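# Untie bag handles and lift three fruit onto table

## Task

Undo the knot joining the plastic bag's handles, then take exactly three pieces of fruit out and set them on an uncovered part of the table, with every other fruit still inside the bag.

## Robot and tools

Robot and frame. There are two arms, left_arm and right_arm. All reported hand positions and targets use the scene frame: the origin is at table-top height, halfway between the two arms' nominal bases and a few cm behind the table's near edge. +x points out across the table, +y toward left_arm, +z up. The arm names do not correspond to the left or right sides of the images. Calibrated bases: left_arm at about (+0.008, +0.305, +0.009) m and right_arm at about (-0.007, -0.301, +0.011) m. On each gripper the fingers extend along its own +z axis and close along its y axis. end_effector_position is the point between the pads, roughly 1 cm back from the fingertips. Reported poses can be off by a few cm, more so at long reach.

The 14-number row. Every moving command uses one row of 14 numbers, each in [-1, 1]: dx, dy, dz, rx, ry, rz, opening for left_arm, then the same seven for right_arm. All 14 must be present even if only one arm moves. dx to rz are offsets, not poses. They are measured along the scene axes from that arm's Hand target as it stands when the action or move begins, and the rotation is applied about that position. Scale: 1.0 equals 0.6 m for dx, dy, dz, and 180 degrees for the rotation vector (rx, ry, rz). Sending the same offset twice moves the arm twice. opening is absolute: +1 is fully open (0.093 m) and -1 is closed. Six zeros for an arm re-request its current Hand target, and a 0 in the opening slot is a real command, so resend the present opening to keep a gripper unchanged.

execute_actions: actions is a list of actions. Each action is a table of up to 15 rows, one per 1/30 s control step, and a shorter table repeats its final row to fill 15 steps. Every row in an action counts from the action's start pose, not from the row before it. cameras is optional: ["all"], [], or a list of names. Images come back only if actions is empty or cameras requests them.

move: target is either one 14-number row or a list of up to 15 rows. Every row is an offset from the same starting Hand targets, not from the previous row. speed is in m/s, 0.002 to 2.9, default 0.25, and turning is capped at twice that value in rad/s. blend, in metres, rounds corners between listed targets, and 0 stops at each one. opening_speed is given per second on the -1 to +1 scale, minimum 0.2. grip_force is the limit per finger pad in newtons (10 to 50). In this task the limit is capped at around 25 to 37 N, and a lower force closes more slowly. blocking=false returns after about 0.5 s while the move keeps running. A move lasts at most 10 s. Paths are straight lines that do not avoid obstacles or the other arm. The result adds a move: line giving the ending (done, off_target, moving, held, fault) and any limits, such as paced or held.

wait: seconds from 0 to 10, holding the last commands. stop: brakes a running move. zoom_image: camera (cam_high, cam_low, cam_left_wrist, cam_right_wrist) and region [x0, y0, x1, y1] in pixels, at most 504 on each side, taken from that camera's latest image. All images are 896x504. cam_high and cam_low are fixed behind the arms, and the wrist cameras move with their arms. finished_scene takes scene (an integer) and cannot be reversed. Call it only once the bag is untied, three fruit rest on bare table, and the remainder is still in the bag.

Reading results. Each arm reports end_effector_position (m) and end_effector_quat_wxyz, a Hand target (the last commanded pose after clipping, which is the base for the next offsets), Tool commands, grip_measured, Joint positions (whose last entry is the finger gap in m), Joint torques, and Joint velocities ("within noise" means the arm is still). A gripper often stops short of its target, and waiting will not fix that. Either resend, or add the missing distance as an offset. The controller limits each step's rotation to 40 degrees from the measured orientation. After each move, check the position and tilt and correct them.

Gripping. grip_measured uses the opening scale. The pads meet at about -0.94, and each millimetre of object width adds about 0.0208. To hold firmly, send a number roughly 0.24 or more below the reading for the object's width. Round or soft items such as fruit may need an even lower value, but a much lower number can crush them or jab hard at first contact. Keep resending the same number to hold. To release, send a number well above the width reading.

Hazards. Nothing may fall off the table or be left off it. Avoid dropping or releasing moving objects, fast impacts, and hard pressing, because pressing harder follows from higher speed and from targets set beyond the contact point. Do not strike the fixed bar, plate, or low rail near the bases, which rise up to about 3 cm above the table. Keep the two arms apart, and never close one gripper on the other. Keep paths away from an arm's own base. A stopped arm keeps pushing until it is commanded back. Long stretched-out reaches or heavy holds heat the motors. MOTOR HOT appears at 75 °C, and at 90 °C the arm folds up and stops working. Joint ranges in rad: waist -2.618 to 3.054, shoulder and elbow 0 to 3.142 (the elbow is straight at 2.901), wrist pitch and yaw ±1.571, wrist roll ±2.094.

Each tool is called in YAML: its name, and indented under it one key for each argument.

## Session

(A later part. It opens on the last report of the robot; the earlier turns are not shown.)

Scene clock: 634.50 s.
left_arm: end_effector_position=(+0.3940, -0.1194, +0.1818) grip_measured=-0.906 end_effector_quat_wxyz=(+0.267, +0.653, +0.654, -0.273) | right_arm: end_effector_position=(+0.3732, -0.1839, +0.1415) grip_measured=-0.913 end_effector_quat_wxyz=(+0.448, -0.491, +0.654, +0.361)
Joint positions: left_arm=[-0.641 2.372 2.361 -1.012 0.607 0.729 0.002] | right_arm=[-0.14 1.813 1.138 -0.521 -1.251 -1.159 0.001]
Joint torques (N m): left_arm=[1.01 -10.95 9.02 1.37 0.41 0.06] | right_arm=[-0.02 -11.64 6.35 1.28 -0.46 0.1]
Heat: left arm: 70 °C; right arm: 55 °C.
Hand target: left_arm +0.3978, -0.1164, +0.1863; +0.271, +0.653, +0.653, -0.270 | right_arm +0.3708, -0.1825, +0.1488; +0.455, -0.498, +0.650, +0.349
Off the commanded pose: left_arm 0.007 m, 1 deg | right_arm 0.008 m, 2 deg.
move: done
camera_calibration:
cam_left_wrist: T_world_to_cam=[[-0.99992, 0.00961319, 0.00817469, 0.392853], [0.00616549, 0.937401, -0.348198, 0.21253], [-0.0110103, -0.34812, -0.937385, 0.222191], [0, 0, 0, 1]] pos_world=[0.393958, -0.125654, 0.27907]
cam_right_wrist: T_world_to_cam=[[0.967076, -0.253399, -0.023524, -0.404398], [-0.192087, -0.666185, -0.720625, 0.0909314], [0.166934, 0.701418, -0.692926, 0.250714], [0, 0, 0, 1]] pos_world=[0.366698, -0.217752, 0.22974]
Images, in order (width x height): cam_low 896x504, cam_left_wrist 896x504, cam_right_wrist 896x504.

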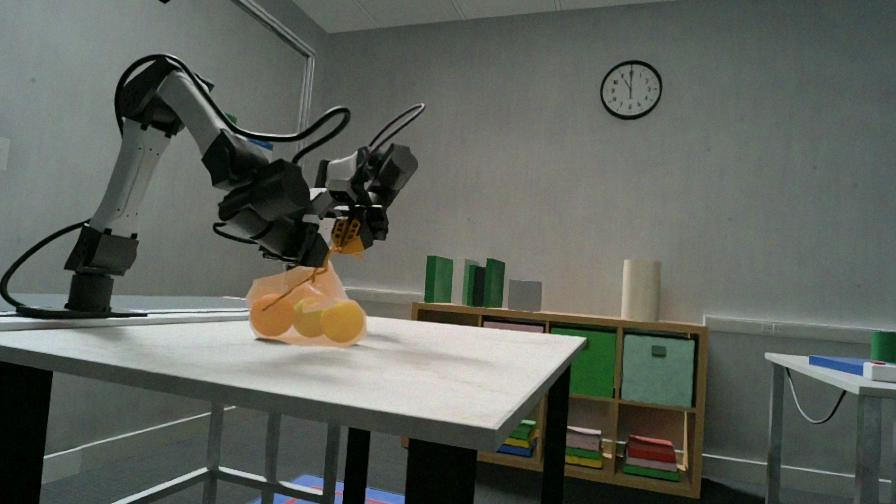

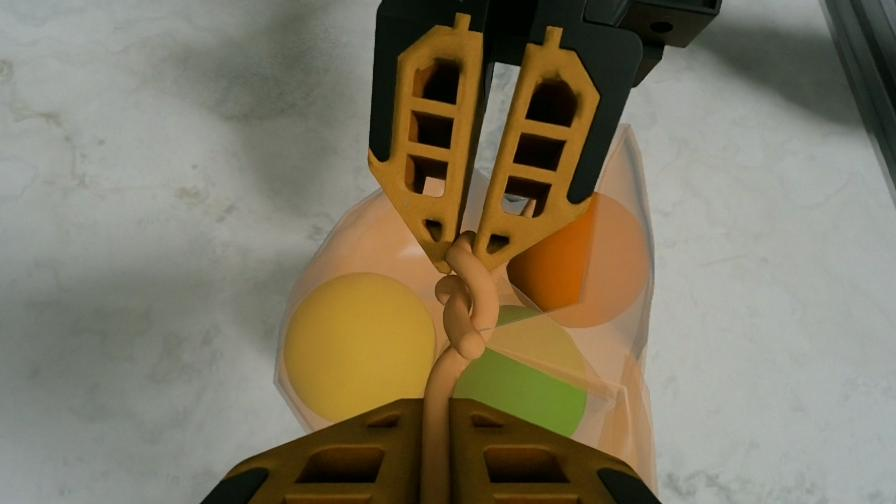

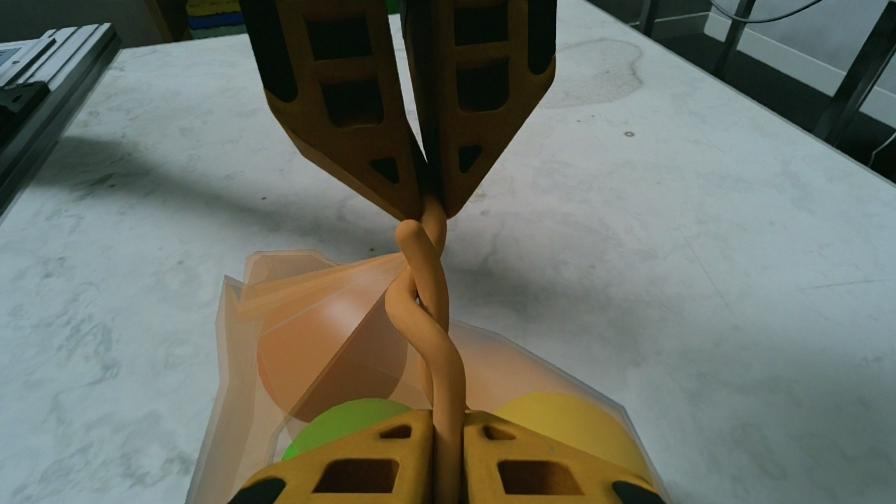

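move:
  target: [0,0,0,0,0,0,-0.6,0,0,0,0,0,0,-1]
  speed: 0.05
  opening_speed: 0.6
  cameras: ["cam_right_wrist","cam_left_wrist"]

zoom_image:
  camera: "cam_left_wrist"
  region: [370, 210, 570, 460]

zoom_image:
  camera: "cam_right_wrist"
  region: [350, 160, 550, 410]

Scene clock: 663.83 s.
left_arm: end_effector_position=(+0.3939, -0.1193, +0.1818) grip_measured=-0.602 end_effector_quat_wxyz=(+0.267, +0.653, +0.654, -0.273) | right_arm: end_effector_position=(+0.3732, -0.1839, +0.1415) grip_measured=-0.913 end_effector_quat_wxyz=(+0.448, -0.491, +0.654, +0.361)
Joint positions: left_arm=[-0.641 2.372 2.361 -1.013 0.607 0.729 0.016] | right_arm=[-0.14 1.813 1.138 -0.521 -1.251 -1.159 0.001]
Joint torques (N m): left_arm=[0.96 -10.95 9.05 1.34 0.4 0.07] | right_arm=[0.13 -11.69 6.41 1.28 -0.46 0.07]
Heat: left arm: 70 °C; right arm: 54 °C.
Hand target: left_arm +0.3977, -0.1164, +0.1863; +0.271, +0.653, +0.654, -0.270 | right_arm +0.3708, -0.1825, +0.1489; +0.455, -0.498, +0.650, +0.349
Off the commanded pose: left_arm 0.007 m, 1 deg | right_arm 0.008 m, 2 deg.
move: done
camera_calibration:
cam_left_wrist: T_world_to_cam=[[-0.999918, 0.00952518, 0.00852853, 0.392642], [0.00596301, 0.937501, -0.347931, 0.212456], [-0.0113096, -0.347852, -0.937481, 0.222403], [0, 0, 0, 1]] pos_world=[0.393859, -0.125554, 0.27907]
cam_right_wrist: T_world_to_cam=[[0.967076, -0.253399, -0.023524, -0.404398], [-0.192087, -0.666185, -0.720625, 0.0909314], [0.166934, 0.701418, -0.692926, 0.250714], [0, 0, 0, 1]] pos_world=[0.366698, -0.217752, 0.22974]
Images, in order (width x height): cam_left_wrist 896x504, cam_right_wrist 896x504.

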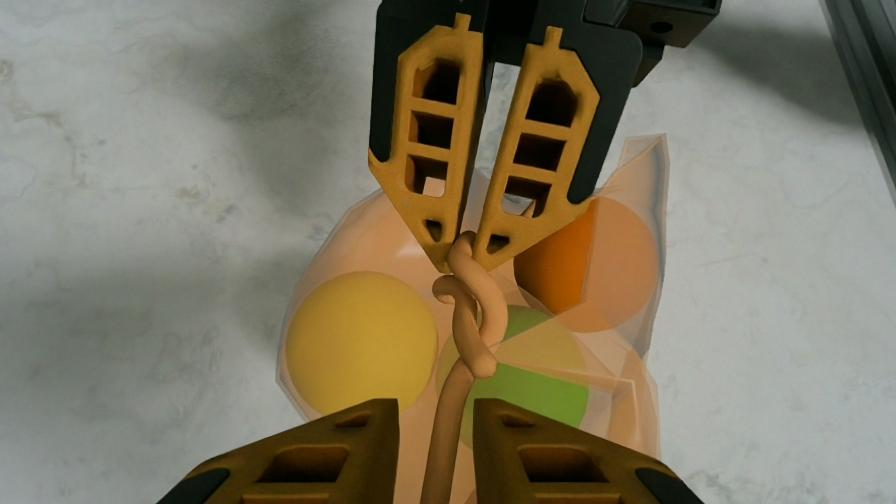

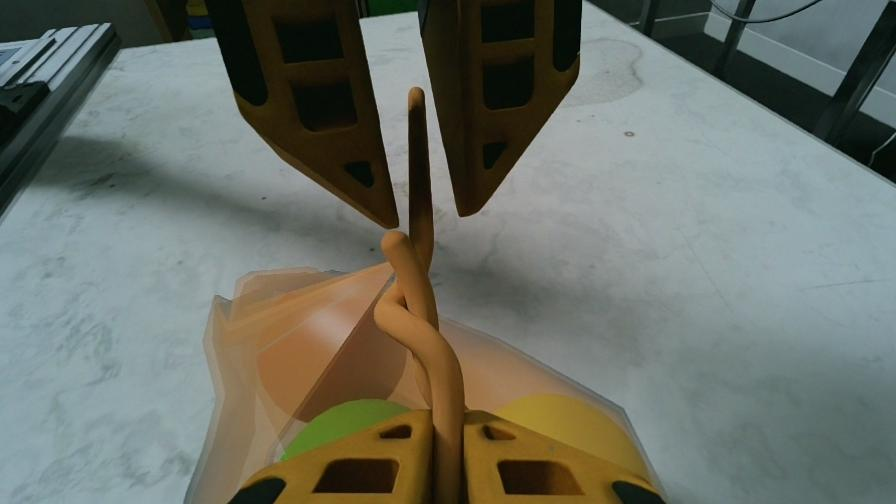

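Scaled by 2.016 from the camera's 896x504 image, which has a finer 1280x720 frame.

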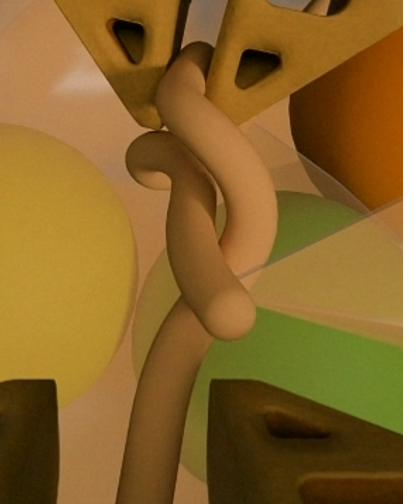

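Scaled by 2.016 from the camera's 896x504 image, which has a finer 1280x720 frame.

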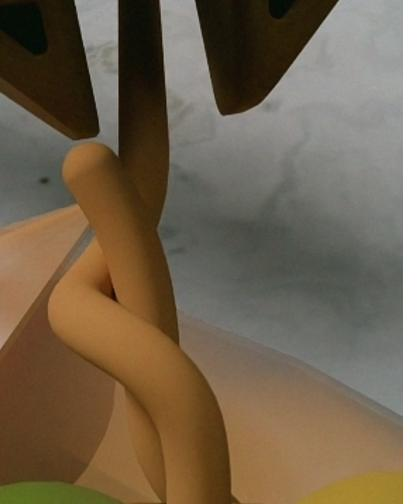

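move:
  target:
    - [0,0.1,0.1,0,0,0,-0.6,0,0,0,0,0,0,-1]
    - [-0.0437,0.0407,0.0645,0,0,0.1222,-0.6,0,0,0,0,0,0,-1]
  speed: 0.15
  blend: [0.01,0]
  cameras: ["cam_right_wrist","cam_left_wrist"]

zoom_image:
  camera: "cam_left_wrist"
  region: [350, 210, 550, 460]

Scene clock: 751.27 s.
left_arm: end_effector_position=(+0.3733, -0.0957, +0.2139) grip_measured=-0.602 end_effector_quat_wxyz=(+0.305, +0.522, +0.766, -0.217) | right_arm: end_effector_position=(+0.3732, -0.1839, +0.1415) grip_measured=-0.913 end_effector_quat_wxyz=(+0.448, -0.491, +0.654, +0.361)
Joint positions: left_arm=[-0.702 2.036 1.924 -0.752 0.345 0.341 0.016] | right_arm=[-0.14 1.813 1.138 -0.521 -1.251 -1.159 0.001]
Joint torques (N m): left_arm=[0.2 -12.22 5.98 1.95 0.06 -0.14] | right_arm=[0.24 -11.58 6.43 1.25 -0.44 0.08]
Heat: left arm: 73 °C; right arm: 53 °C.
Hand target: left_arm +0.3715, -0.0920, +0.2250; +0.317, +0.517, +0.766, -0.213 | right_arm +0.3708, -0.1825, +0.1489; +0.455, -0.498, +0.650, +0.349
Off the commanded pose: left_arm 0.012 m, 2 deg | right_arm 0.008 m, 2 deg.
move: off_target (left_arm)
camera_calibration:
cam_left_wrist: T_world_to_cam=[[-0.9353, -0.353563, 0.0144046, 0.311377], [-0.337964, 0.88049, -0.332443, 0.321233], [0.104856, -0.315802, -0.943013, 0.221289], [0, 0, 0, 1]] pos_world=[0.376592, -0.102867, 0.310985]
cam_right_wrist: T_world_to_cam=[[0.967076, -0.253399, -0.023524, -0.404398], [-0.192087, -0.666185, -0.720625, 0.0909314], [0.166934, 0.701418, -0.692926, 0.250714], [0, 0, 0, 1]] pos_world=[0.366698, -0.217752, 0.22974]
Images, in order (width x height): cam_left_wrist 896x504, cam_right_wrist 896x504.

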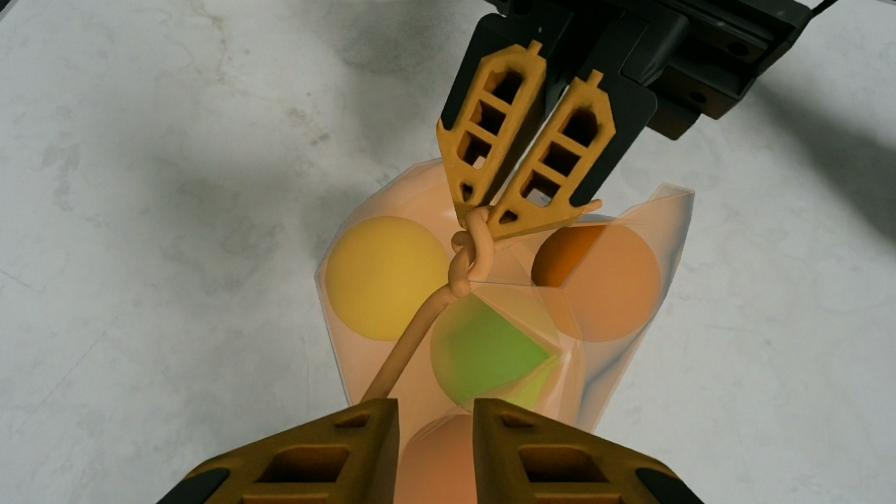

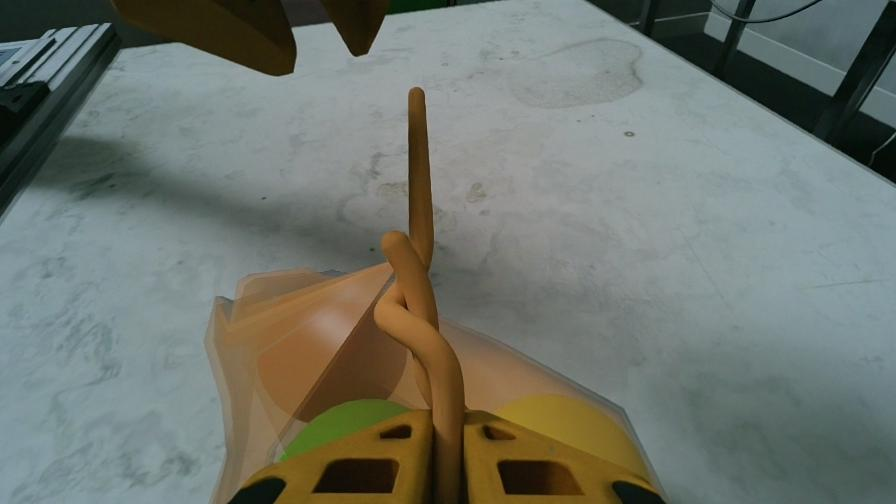

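Scaled by 2.016 from the camera's 896x504 image, which has a finer 1280x720 frame.

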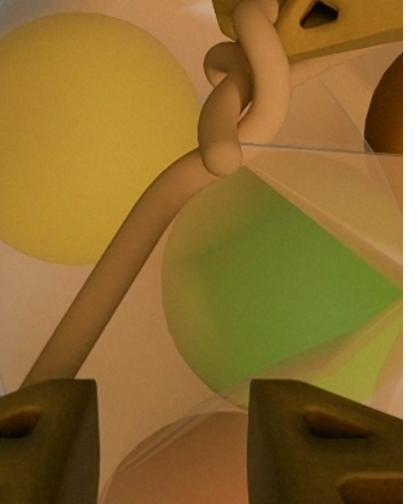

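move:
  target: [0.008,-0.044,-0.026,0,0,0,-0.6,0,0,0,0,0,0,-1]
  speed: 0.12
  cameras: ["cam_right_wrist","cam_left_wrist"]

zoom_image:
  camera: "cam_left_wrist"
  region: [350, 240, 550, 490]

Scene clock: 780.20 s.
left_arm: end_effector_position=(+0.3690, -0.1150, +0.2079) grip_measured=-0.602 end_effector_quat_wxyz=(+0.310, +0.522, +0.764, -0.218) | right_arm: end_effector_position=(+0.3732, -0.1839, +0.1415) grip_measured=-0.913 end_effector_quat_wxyz=(+0.448, -0.491, +0.654, +0.361)
Joint positions: left_arm=[-0.741 2.067 1.939 -0.717 0.319 0.311 0.016] | right_arm=[-0.14 1.813 1.138 -0.521 -1.251 -1.159 0.001]
Joint torques (N m): left_arm=[0.36 -8.49 9.58 1.98 0.07 -0.15] | right_arm=[0.1 -11.73 6.57 1.26 -0.47 0.09]
Heat: left arm: 75 °C; right arm: 52 °C. Fold the left arm in close to its base, or ease its load, before you think long.
Hand target: left_arm +0.3762, -0.1186, +0.2094; +0.317, +0.517, +0.766, -0.213 | right_arm +0.3708, -0.1825, +0.1489; +0.455, -0.498, +0.650, +0.349
Off the commanded pose: left_arm 0.008 m, 1 deg | right_arm 0.008 m, 2 deg.
MOTOR HOT: joint 2 (shoulder) of the left arm reports 75 °C; the controller's stop level is 90 °C. To cool a motor, set the load down, stop pushing, or move to a pose that needs little force.
move: done
camera_calibration:
cam_left_wrist: T_world_to_cam=[[-0.935938, -0.352043, 0.00928704, 0.302145], [-0.33398, 0.878933, -0.340492, 0.334809], [0.111705, -0.321781, -0.940202, 0.206215], [0, 0, 0, 1]] pos_world=[0.371573, -0.121551, 0.305078]
cam_right_wrist: T_world_to_cam=[[0.967076, -0.253399, -0.023524, -0.404398], [-0.192087, -0.666185, -0.720625, 0.0909314], [0.166934, 0.701418, -0.692926, 0.250714], [0, 0, 0, 1]] pos_world=[0.366698, -0.217752, 0.22974]
Images, in order (width x height): cam_left_wrist 896x504, cam_right_wrist 896x504.

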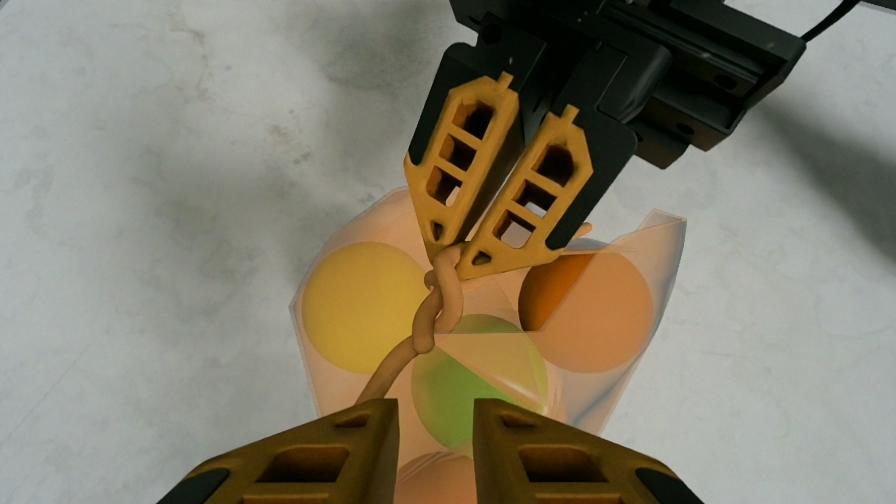

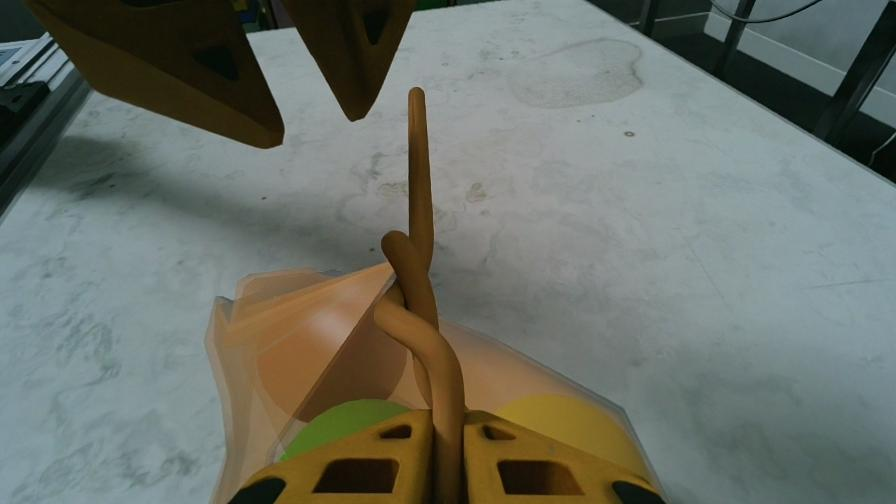

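Scaled by 2.016 from the camera's 896x504 image, which has a finer 1280x720 frame.

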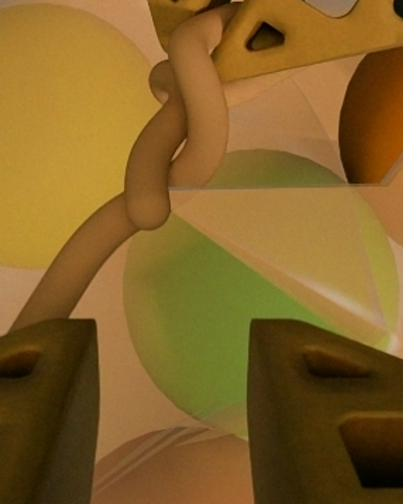

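move:
  target: [0.018,-0.0283,-0.042,0,0,0,-0.6,0,0,0,0,0,0,-1]
  speed: 0.12
  cameras: ["cam_left_wrist"]

zoom_image:
  camera: "cam_left_wrist"
  region: [350, 240, 550, 490]

Scene clock: 795.77 s.
left_arm: end_effector_position=(+0.3817, -0.1313, +0.1843) grip_measured=-0.602 end_effector_quat_wxyz=(+0.311, +0.521, +0.764, -0.217) | right_arm: end_effector_position=(+0.3732, -0.1840, +0.1415) grip_measured=-0.913 end_effector_quat_wxyz=(+0.448, -0.491, +0.654, +0.361)
Joint positions: left_arm=[-0.749 2.148 1.968 -0.659 0.311 0.303 0.016] | right_arm=[-0.14 1.813 1.138 -0.521 -1.25 -1.159 0.001]
Joint torques (N m): left_arm=[0.03 -8.99 9.36 2 0.08 -0.11] | right_arm=[0.06 -11.64 6.48 1.26 -0.47 0.11]
Heat: left arm: 75 °C; right arm: 52 °C. Fold the left arm in close to its base, or ease its load, before you think long.
Hand target: left_arm +0.3870, -0.1355, +0.1842; +0.317, +0.517, +0.766, -0.213 | right_arm +0.3708, -0.1825, +0.1488; +0.455, -0.498, +0.650, +0.349
Off the commanded pose: left_arm 0.007 m, 1 deg | right_arm 0.008 m, 2 deg.
MOTOR HOT: still on. Joint 2 (shoulder) of the left arm reports 75 °C.
move: done
camera_calibration:
cam_left_wrist: T_world_to_cam=[[-0.934712, -0.355325, 0.00763624, 0.307929], [-0.336242, 0.877143, -0.342874, 0.346384], [0.115134, -0.323056, -0.939351, 0.175718], [0, 0, 0, 1]] pos_world=[0.384063, -0.137646, 0.281476]
Images, in order (width x height): cam_left_wrist 896x504.

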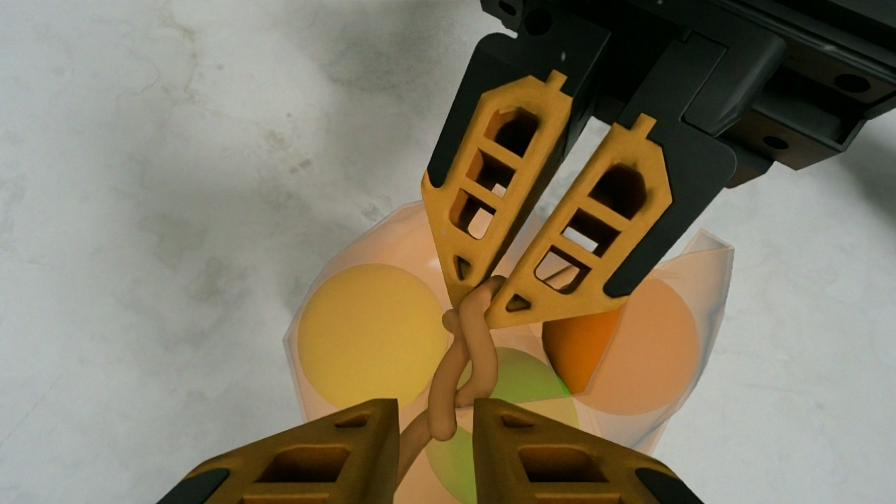

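Scaled by 2.016 from the camera's 896x504 image, which has a finer 1280x720 frame.

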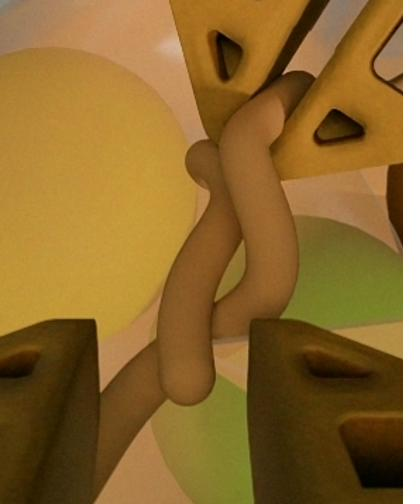

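move:
  target: [0.003,-0.006,-0.021,0,0,0,-0.6,0,0,0,0,0,0,-1]
  speed: 0.06
  cameras: ["cam_left_wrist","cam_right_wrist"]

zoom_image:
  camera: "cam_left_wrist"
  region: [350, 240, 550, 490]

Scene clock: 815.10 s.
left_arm: end_effector_position=(+0.3863, -0.1374, +0.1840) grip_measured=-0.602 end_effector_quat_wxyz=(+0.324, +0.520, +0.759, -0.219) | right_arm: end_effector_position=(+0.3732, -0.1840, +0.1415) grip_measured=-0.913 end_effector_quat_wxyz=(+0.448, -0.491, +0.654, +0.361)
Joint positions: left_arm=[-0.752 2.16 1.968 -0.619 0.309 0.3 0.016] | right_arm=[-0.14 1.813 1.138 -0.521 -1.25 -1.159 0.001]
Joint torques (N m): left_arm=[-0.01 -8.9 7.38 2.03 0.06 -0.12] | right_arm=[0.12 -11.59 6.43 1.29 -0.48 0.09]
Heat: left arm: 71 °C; right arm: 52 °C.
Hand target: left_arm +0.3888, -0.1391, +0.1715; +0.317, +0.517, +0.766, -0.213 | right_arm +0.3708, -0.1825, +0.1488; +0.455, -0.498, +0.650, +0.349
Off the commanded pose: left_arm 0.013 m, 1 deg | right_arm 0.008 m, 2 deg.
MOTOR HOT: cleared for the motors of the left arm.
move: off_target (left_arm)
camera_calibration:
cam_left_wrist: T_world_to_cam=[[-0.934691, -0.355436, -0.00424154, 0.312177], [-0.329303, 0.87034, -0.366152, 0.353947], [0.133835, -0.340842, -0.930545, 0.161657], [0, 0, 0, 1]] pos_world=[0.38671, -0.141996, 0.281352]
cam_right_wrist: T_world_to_cam=[[0.967052, -0.253491, -0.0235029, -0.404389], [-0.192205, -0.666464, -0.720336, 0.0909138], [0.166935, 0.70112, -0.693227, 0.250648], [0, 0, 0, 1]] pos_world=[0.366698, -0.217653, 0.22974]
Images, in order (width x height): cam_left_wrist 896x504, cam_right_wrist 896x504.

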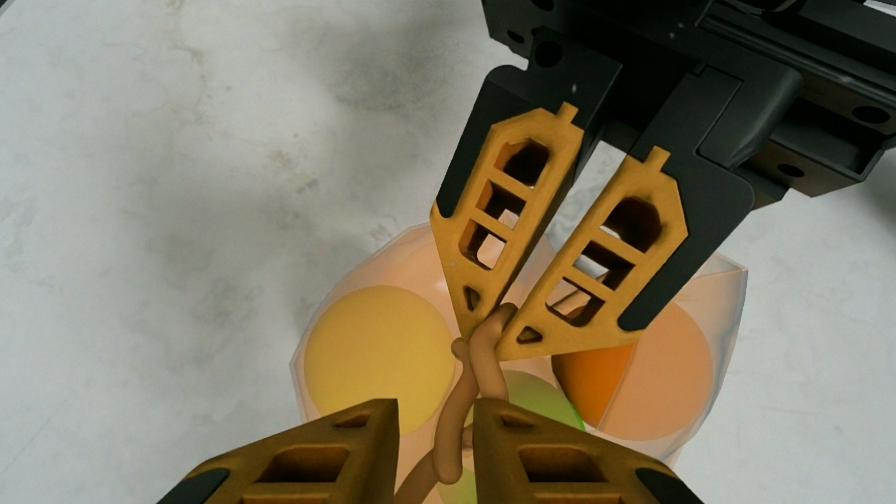

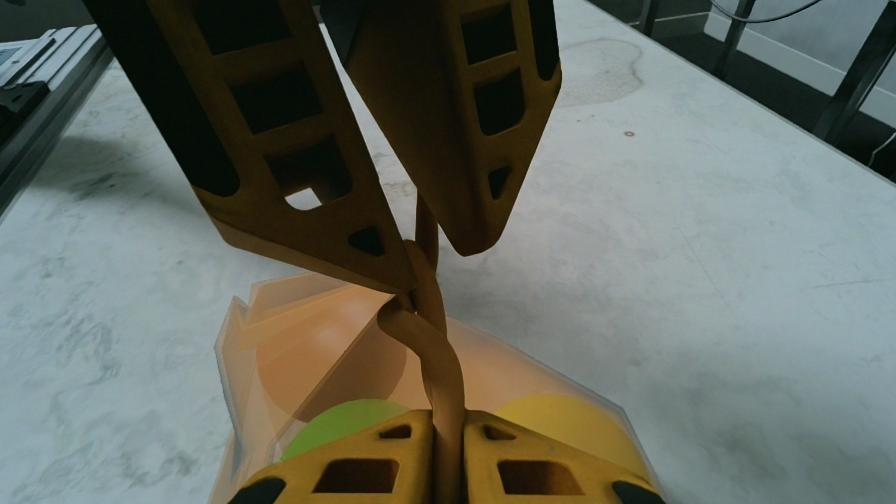

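Scaled by 2.016 from the camera's 896x504 image, which has a finer 1280x720 frame.

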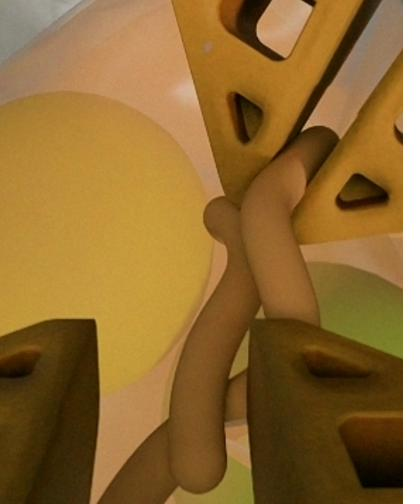

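move:
  target: [0.001,0.011,-0.014,0,0,0,-0.6,0,0,0,0,0,0,-1]
  speed: 0.06
  cameras: ["cam_left_wrist","cam_right_wrist"]

zoom_image:
  camera: "cam_left_wrist"
  region: [350, 240, 550, 490]

Scene clock: 843.90 s.
left_arm: end_effector_position=(+0.3859, -0.1368, +0.1716) grip_measured=-0.602 end_effector_quat_wxyz=(+0.321, +0.520, +0.760, -0.219) | right_arm: end_effector_position=(+0.3733, -0.1841, +0.1413) grip_measured=-0.913 end_effector_quat_wxyz=(+0.447, -0.492, +0.655, +0.360)
Joint positions: left_arm=[-0.752 2.16 1.922 -0.579 0.309 0.3 0.016] | right_arm=[-0.14 1.813 1.138 -0.521 -1.249 -1.159 0.001]
Joint torques (N m): left_arm=[0.9 -10.19 6.11 2.03 0.12 -0.03] | right_arm=[0.16 -11.47 6.31 1.29 -0.5 0.1]
Heat: left arm: 68 °C; right arm: 51 °C.
Hand target: left_arm +0.3895, -0.1325, +0.1632; +0.317, +0.517, +0.766, -0.213 | right_arm +0.3708, -0.1825, +0.1488; +0.455, -0.498, +0.650, +0.349
Off the commanded pose: left_arm 0.010 m, 1 deg | right_arm 0.008 m, 2 deg.
move: done
camera_calibration:
cam_left_wrist: T_world_to_cam=[[-0.934689, -0.355461, -0.00177535, 0.31157], [-0.330857, 0.871797, -0.361253, 0.34865], [0.129959, -0.337071, -0.932466, 0.15277], [0, 0, 0, 1]] pos_world=[0.386721, -0.141706, 0.268957]
cam_right_wrist: T_world_to_cam=[[0.966923, -0.254009, -0.0232395, -0.40452], [-0.192602, -0.667349, -0.719409, 0.0905088], [0.167228, 0.700089, -0.694197, 0.250402], [0, 0, 0, 1]] pos_world=[0.366697, -0.217655, 0.229541]
Images, in order (width x height): cam_left_wrist 896x504, cam_right_wrist 896x504.

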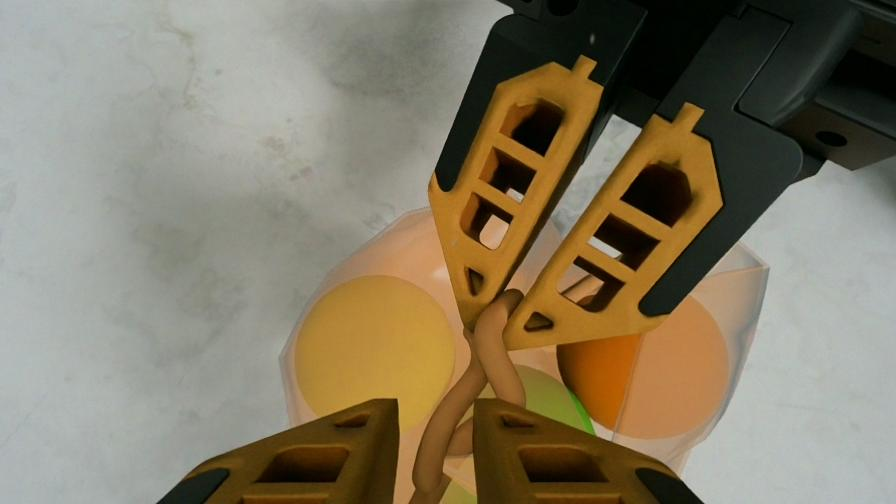

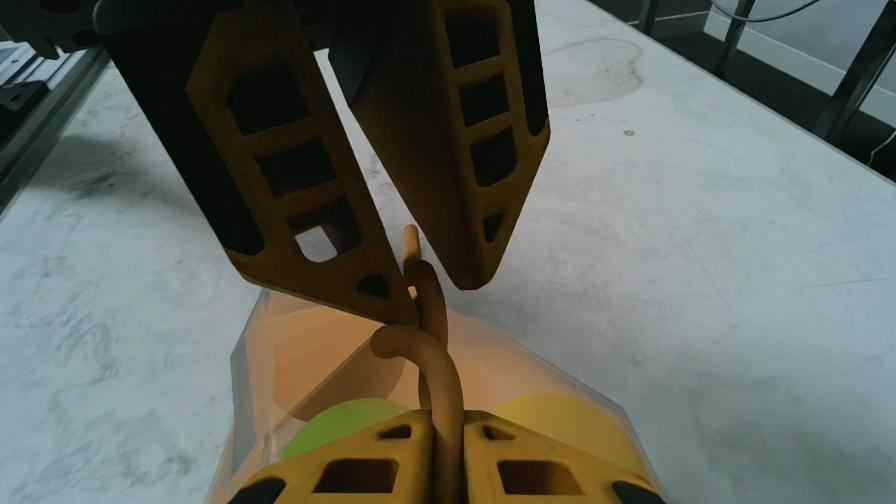

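Scaled by 2.016 from the camera's 896x504 image, which has a finer 1280x720 frame.

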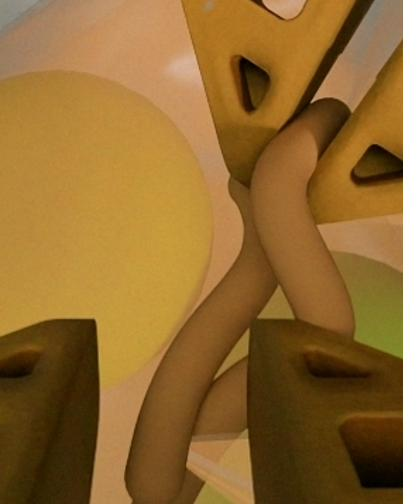

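move:
  target: [0,0,0,0,0,0,-1,0,0,0,0,0,0,-1]
  speed: 0.05
  opening_speed: 0.5
  cameras: ["cam_left_wrist","cam_right_wrist"]

zoom_image:
  camera: "cam_left_wrist"
  region: [350, 240, 550, 490]

zoom_image:
  camera: "cam_right_wrist"
  region: [300, 200, 540, 460]

Scene clock: 865.00 s.
left_arm: end_effector_position=(+0.3862, -0.1371, +0.1720) grip_measured=-0.932 end_effector_quat_wxyz=(+0.322, +0.520, +0.760, -0.219) | right_arm: end_effector_position=(+0.3733, -0.1841, +0.1413) grip_measured=-0.913 end_effector_quat_wxyz=(+0.447, -0.492, +0.655, +0.360)
Joint positions: left_arm=[-0.752 2.16 1.922 -0.577 0.309 0.3 0] | right_arm=[-0.14 1.813 1.138 -0.521 -1.249 -1.159 0.001]
Joint torques (N m): left_arm=[0.94 -10.24 6.15 2.02 0.12 -0.03] | right_arm=[0.08 -11.66 6.43 1.27 -0.48 0.1]
Heat: left arm: 69 °C; right arm: 51 °C.
Hand target: left_arm +0.3895, -0.1325, +0.1632; +0.317, +0.517, +0.766, -0.213 | right_arm +0.3708, -0.1825, +0.1488; +0.455, -0.498, +0.650, +0.349
Off the commanded pose: left_arm 0.010 m, 1 deg | right_arm 0.008 m, 2 deg.
move: done
camera_calibration:
cam_left_wrist: T_world_to_cam=[[-0.934694, -0.355443, -0.00281139, 0.311967], [-0.330217, 0.871229, -0.363204, 0.34919], [0.131548, -0.338556, -0.931705, 0.151927], [0, 0, 0, 1]] pos_world=[0.386916, -0.141902, 0.269255]
cam_right_wrist: T_world_to_cam=[[0.966923, -0.254009, -0.0232395, -0.40452], [-0.192602, -0.667349, -0.719409, 0.0905088], [0.167228, 0.700089, -0.694197, 0.250402], [0, 0, 0, 1]] pos_world=[0.366697, -0.217655, 0.229541]
Images, in order (width x height): cam_left_wrist 896x504, cam_right_wrist 896x504.

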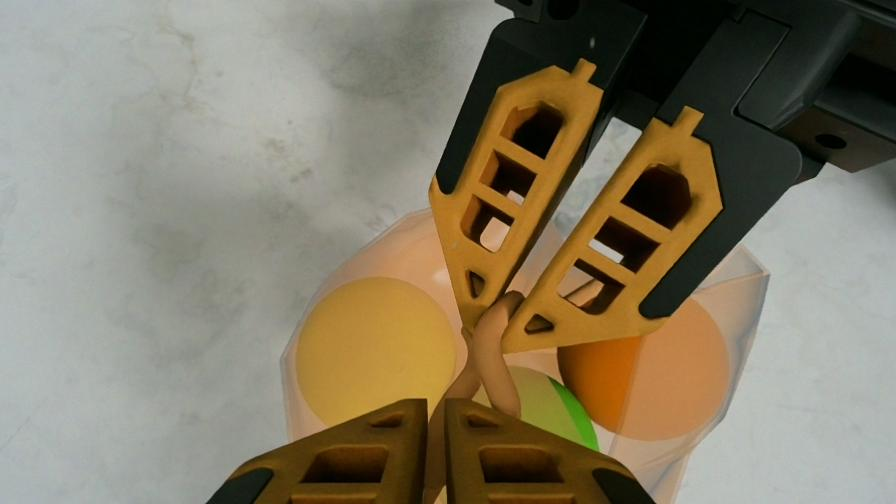

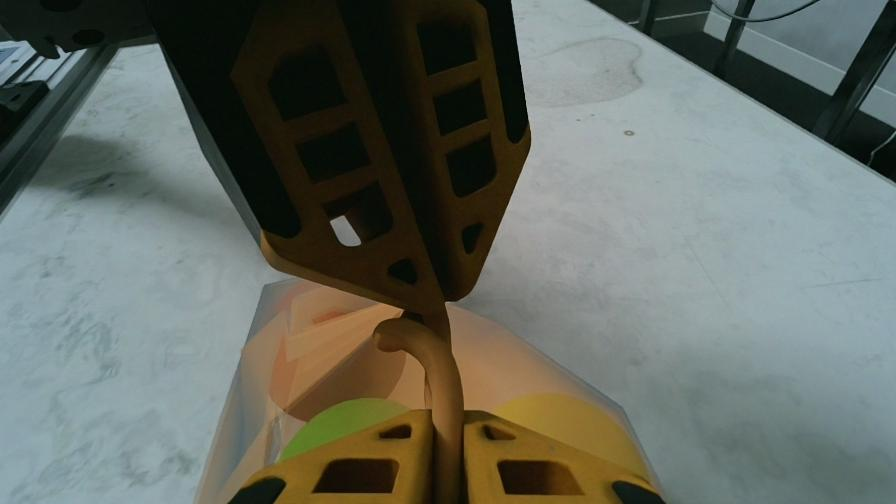

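Scaled by 2.016 from the camera's 896x504 image, which has a finer 1280x720 frame.

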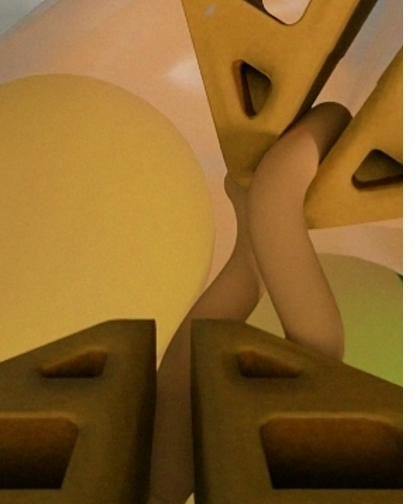

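Scaled by 1.938 from the camera's 896x504 image, which has a finer 1280x720 frame.

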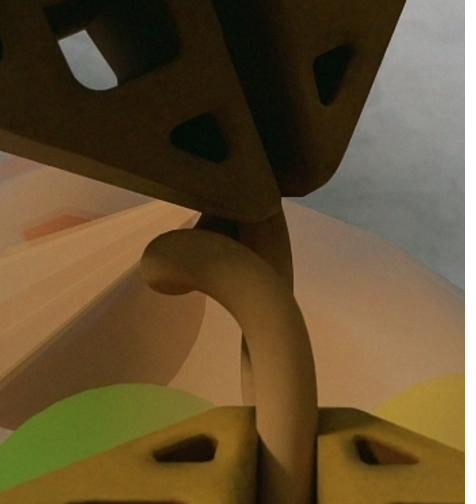

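move:
  target: [-0.01,0.07,0.04,0,0,0,-1,0,0,0,0,0,0,-1]
  speed: 0.05
  cameras: ["cam_left_wrist","cam_right_wrist","cam_low"]

zoom_image:
  camera: "cam_right_wrist"
  region: [300, 160, 540, 460]

Scene clock: 876.90 s.
left_arm: end_effector_position=(+0.3885, -0.0980, +0.1793) grip_measured=-0.932 end_effector_quat_wxyz=(+0.319, +0.515, +0.767, -0.213) | right_arm: end_effector_position=(+0.3733, -0.1841, +0.1413) grip_measured=-0.913 end_effector_quat_wxyz=(+0.447, -0.492, +0.655, +0.360)
Joint positions: left_arm=[-0.69 2.06 1.808 -0.588 0.336 0.337 0] | right_arm=[-0.14 1.813 1.138 -0.521 -1.249 -1.159 0.001]
Joint torques (N m): left_arm=[0.84 -12.44 6.06 1.69 0.31 0.07] | right_arm=[0.13 -11.66 6.46 1.29 -0.48 0.06]
Heat: left arm: 70 °C; right arm: 51 °C.
Hand target: left_arm +0.3835, -0.0904, +0.1871; +0.317, +0.517, +0.766, -0.213 | right_arm +0.3708, -0.1825, +0.1488; +0.455, -0.498, +0.650, +0.349
Off the commanded pose: left_arm 0.012 m, 0 deg | right_arm 0.008 m, 2 deg.
move: off_target (left_arm)
camera_calibration:
cam_left_wrist: T_world_to_cam=[[-0.928282, -0.371876, -0.000594743, 0.323557], [-0.348106, 0.869508, -0.350397, 0.32305], [0.130821, -0.325061, -0.936601, 0.174227], [0, 0, 0, 1]] pos_world=[0.390016, -0.103937, 0.276569]
cam_right_wrist: T_world_to_cam=[[0.966923, -0.254009, -0.0232395, -0.40452], [-0.192602, -0.667349, -0.719409, 0.0905088], [0.167228, 0.700089, -0.694197, 0.250402], [0, 0, 0, 1]] pos_world=[0.366697, -0.217655, 0.229541]
Images, in order (width x height): cam_low 896x504, cam_left_wrist 896x504, cam_right_wrist 896x504.

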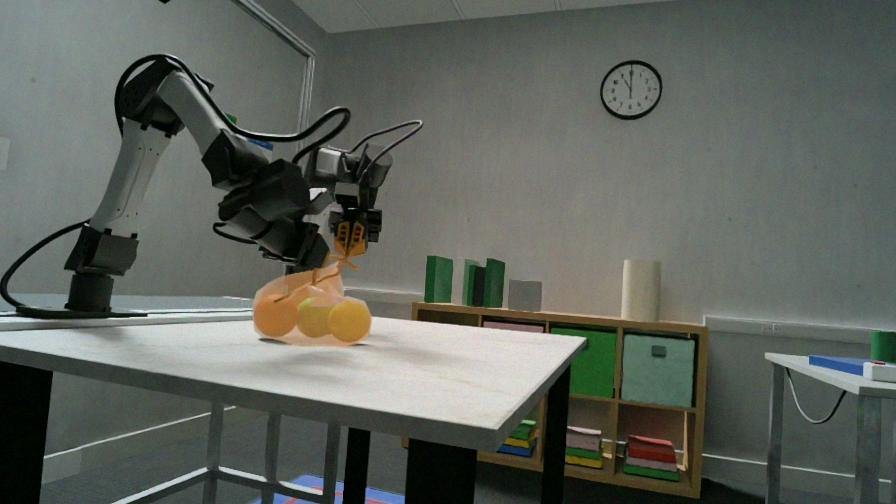

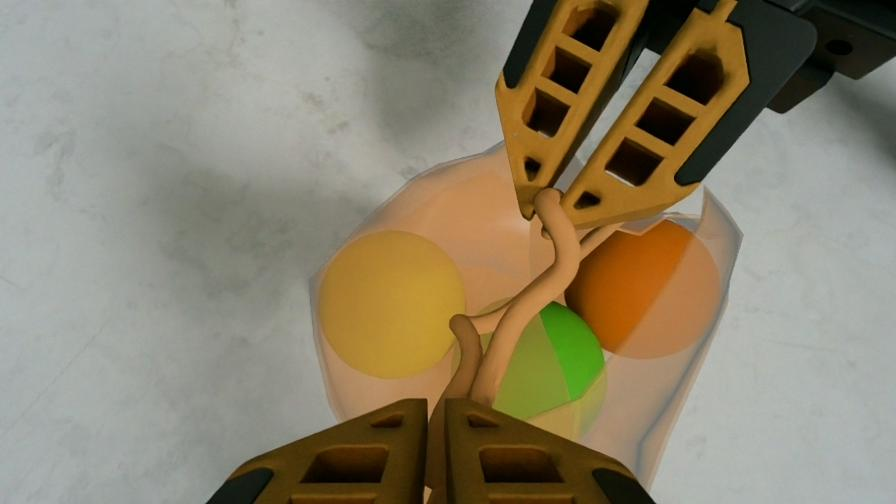

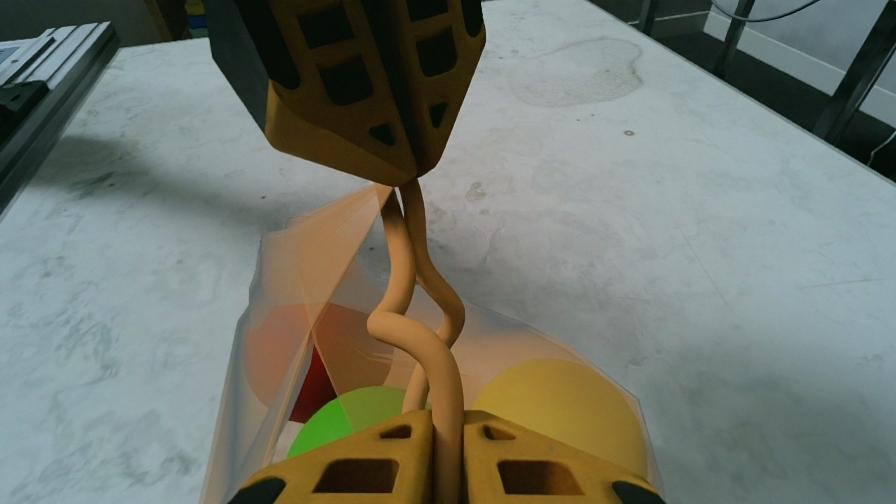

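Scaled by 1.680 from the camera's 896x504 image, which has a finer 1280x720 frame.

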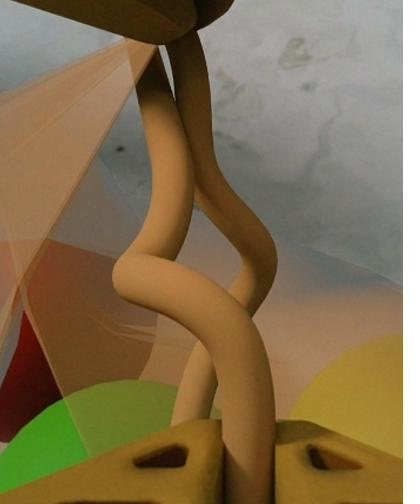

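move:
  target: [-0.03,0.08,0.02,0,0,0,-1,-0.01,-0.06,0.01,0,0,0,-1]
  speed: 0.05
  cameras: ["cam_left_wrist","cam_right_wrist","cam_low"]

zoom_image:
  camera: "cam_right_wrist"
  region: [300, 100, 540, 460]

zoom_image:
  camera: "cam_low"
  region: [240, 200, 400, 360]

Scene clock: 904.40 s.
left_arm: end_effector_position=(+0.3704, -0.0497, +0.1940) grip_measured=-0.932 end_effector_quat_wxyz=(+0.319, +0.515, +0.766, -0.214) | right_arm: end_effector_position=(+0.3590, -0.2139, +0.1499) grip_measured=-0.913 end_effector_quat_wxyz=(+0.449, -0.501, +0.653, +0.349)
Joint positions: left_arm=[-0.627 1.881 1.617 -0.593 0.379 0.389 0] | right_arm=[-0.235 1.825 1.213 -0.855 -1.256 -1.47 0.001]
Joint torques (N m): left_arm=[0.92 -10.93 6.11 1.7 0.3 0.06] | right_arm=[-1.07 -6.76 10.92 0.37 -0.7 -0.11]
Heat: left arm: 80 °C; right arm: 51 °C. Fold the left arm in close to its base, or ease its load, before you think long.
Hand target: left_arm +0.3655, -0.0425, +0.1992; +0.317, +0.517, +0.766, -0.213 | right_arm +0.3647, -0.2185, +0.1549; +0.455, -0.498, +0.650, +0.349
Off the commanded pose: left_arm 0.010 m, 0 deg | right_arm 0.009 m, 1 deg.
MOTOR HOT: joint 2 (shoulder) of the left arm reports 80 °C; the controller's stop level is 90 °C. To cool a motor, set the load down, stop pushing, or move to a pose that needs little force.
move: done
camera_calibration:
cam_left_wrist: T_world_to_cam=[[-0.92903, -0.370003, -0.000747375, 0.325099], [-0.346225, 0.870035, -0.350953, 0.279272], [0.130504, -0.325787, -0.936393, 0.206125], [0, 0, 0, 1]] pos_world=[0.371817, -0.0555357, 0.291269]
cam_right_wrist: T_world_to_cam=[[0.967972, -0.251033, 0.00352596, -0.40182], [-0.17449, -0.682789, -0.709473, 0.0627266], [0.180509, 0.686135, -0.704724, 0.273479], [0, 0, 0, 1]] pos_world=[0.35053, -0.245684, 0.238647]
Images, in order (width x height): cam_low 896x504, cam_left_wrist 896x504, cam_right_wrist 896x504.

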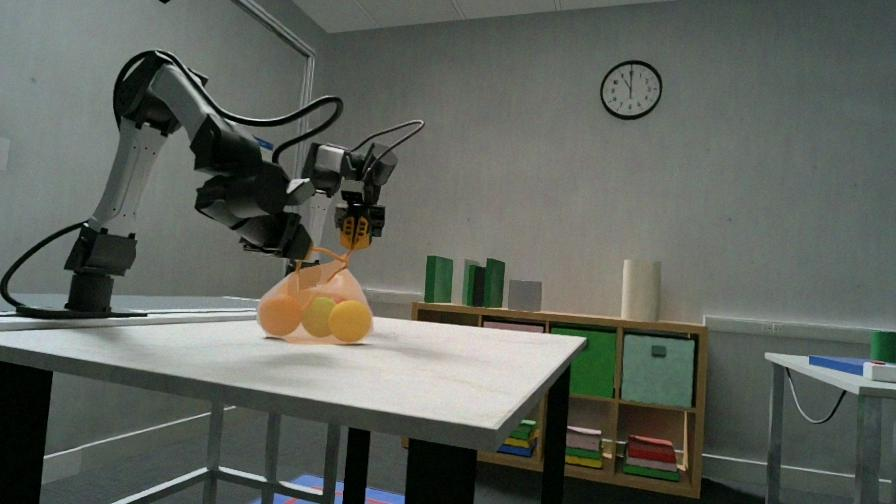

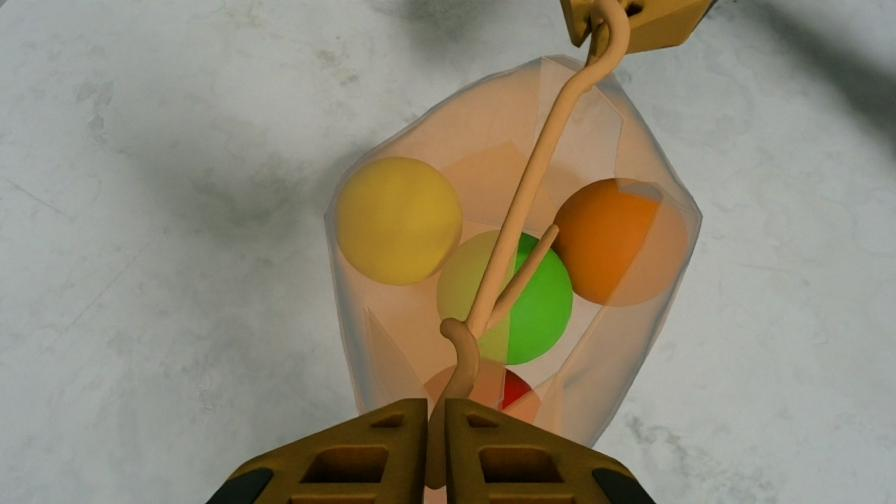

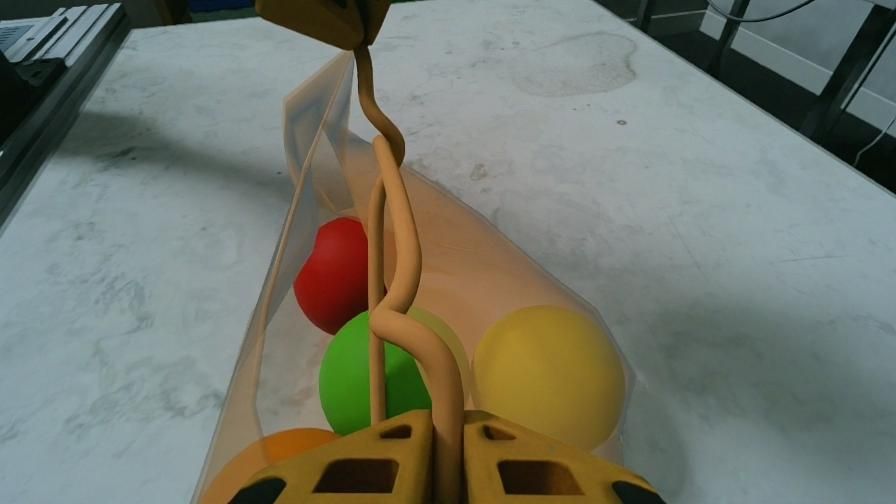

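Scaled by 1.400 from the camera's 896x504 image, which has a finer 1280x720 frame.

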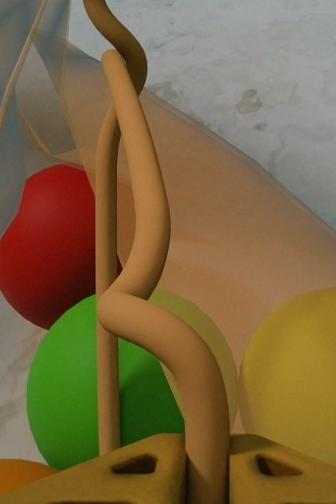

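Scaled by 3.150 from the camera's 896x504 image, which has a finer 1280x720 frame.

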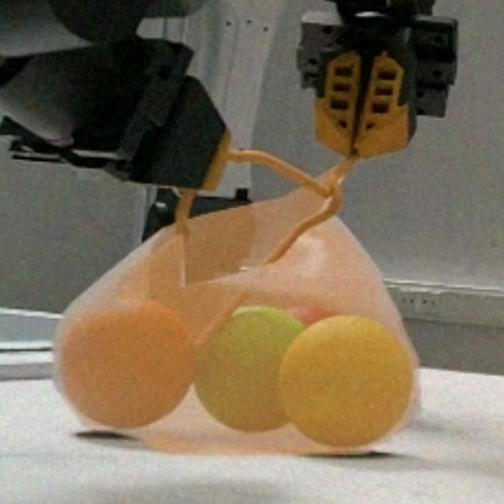

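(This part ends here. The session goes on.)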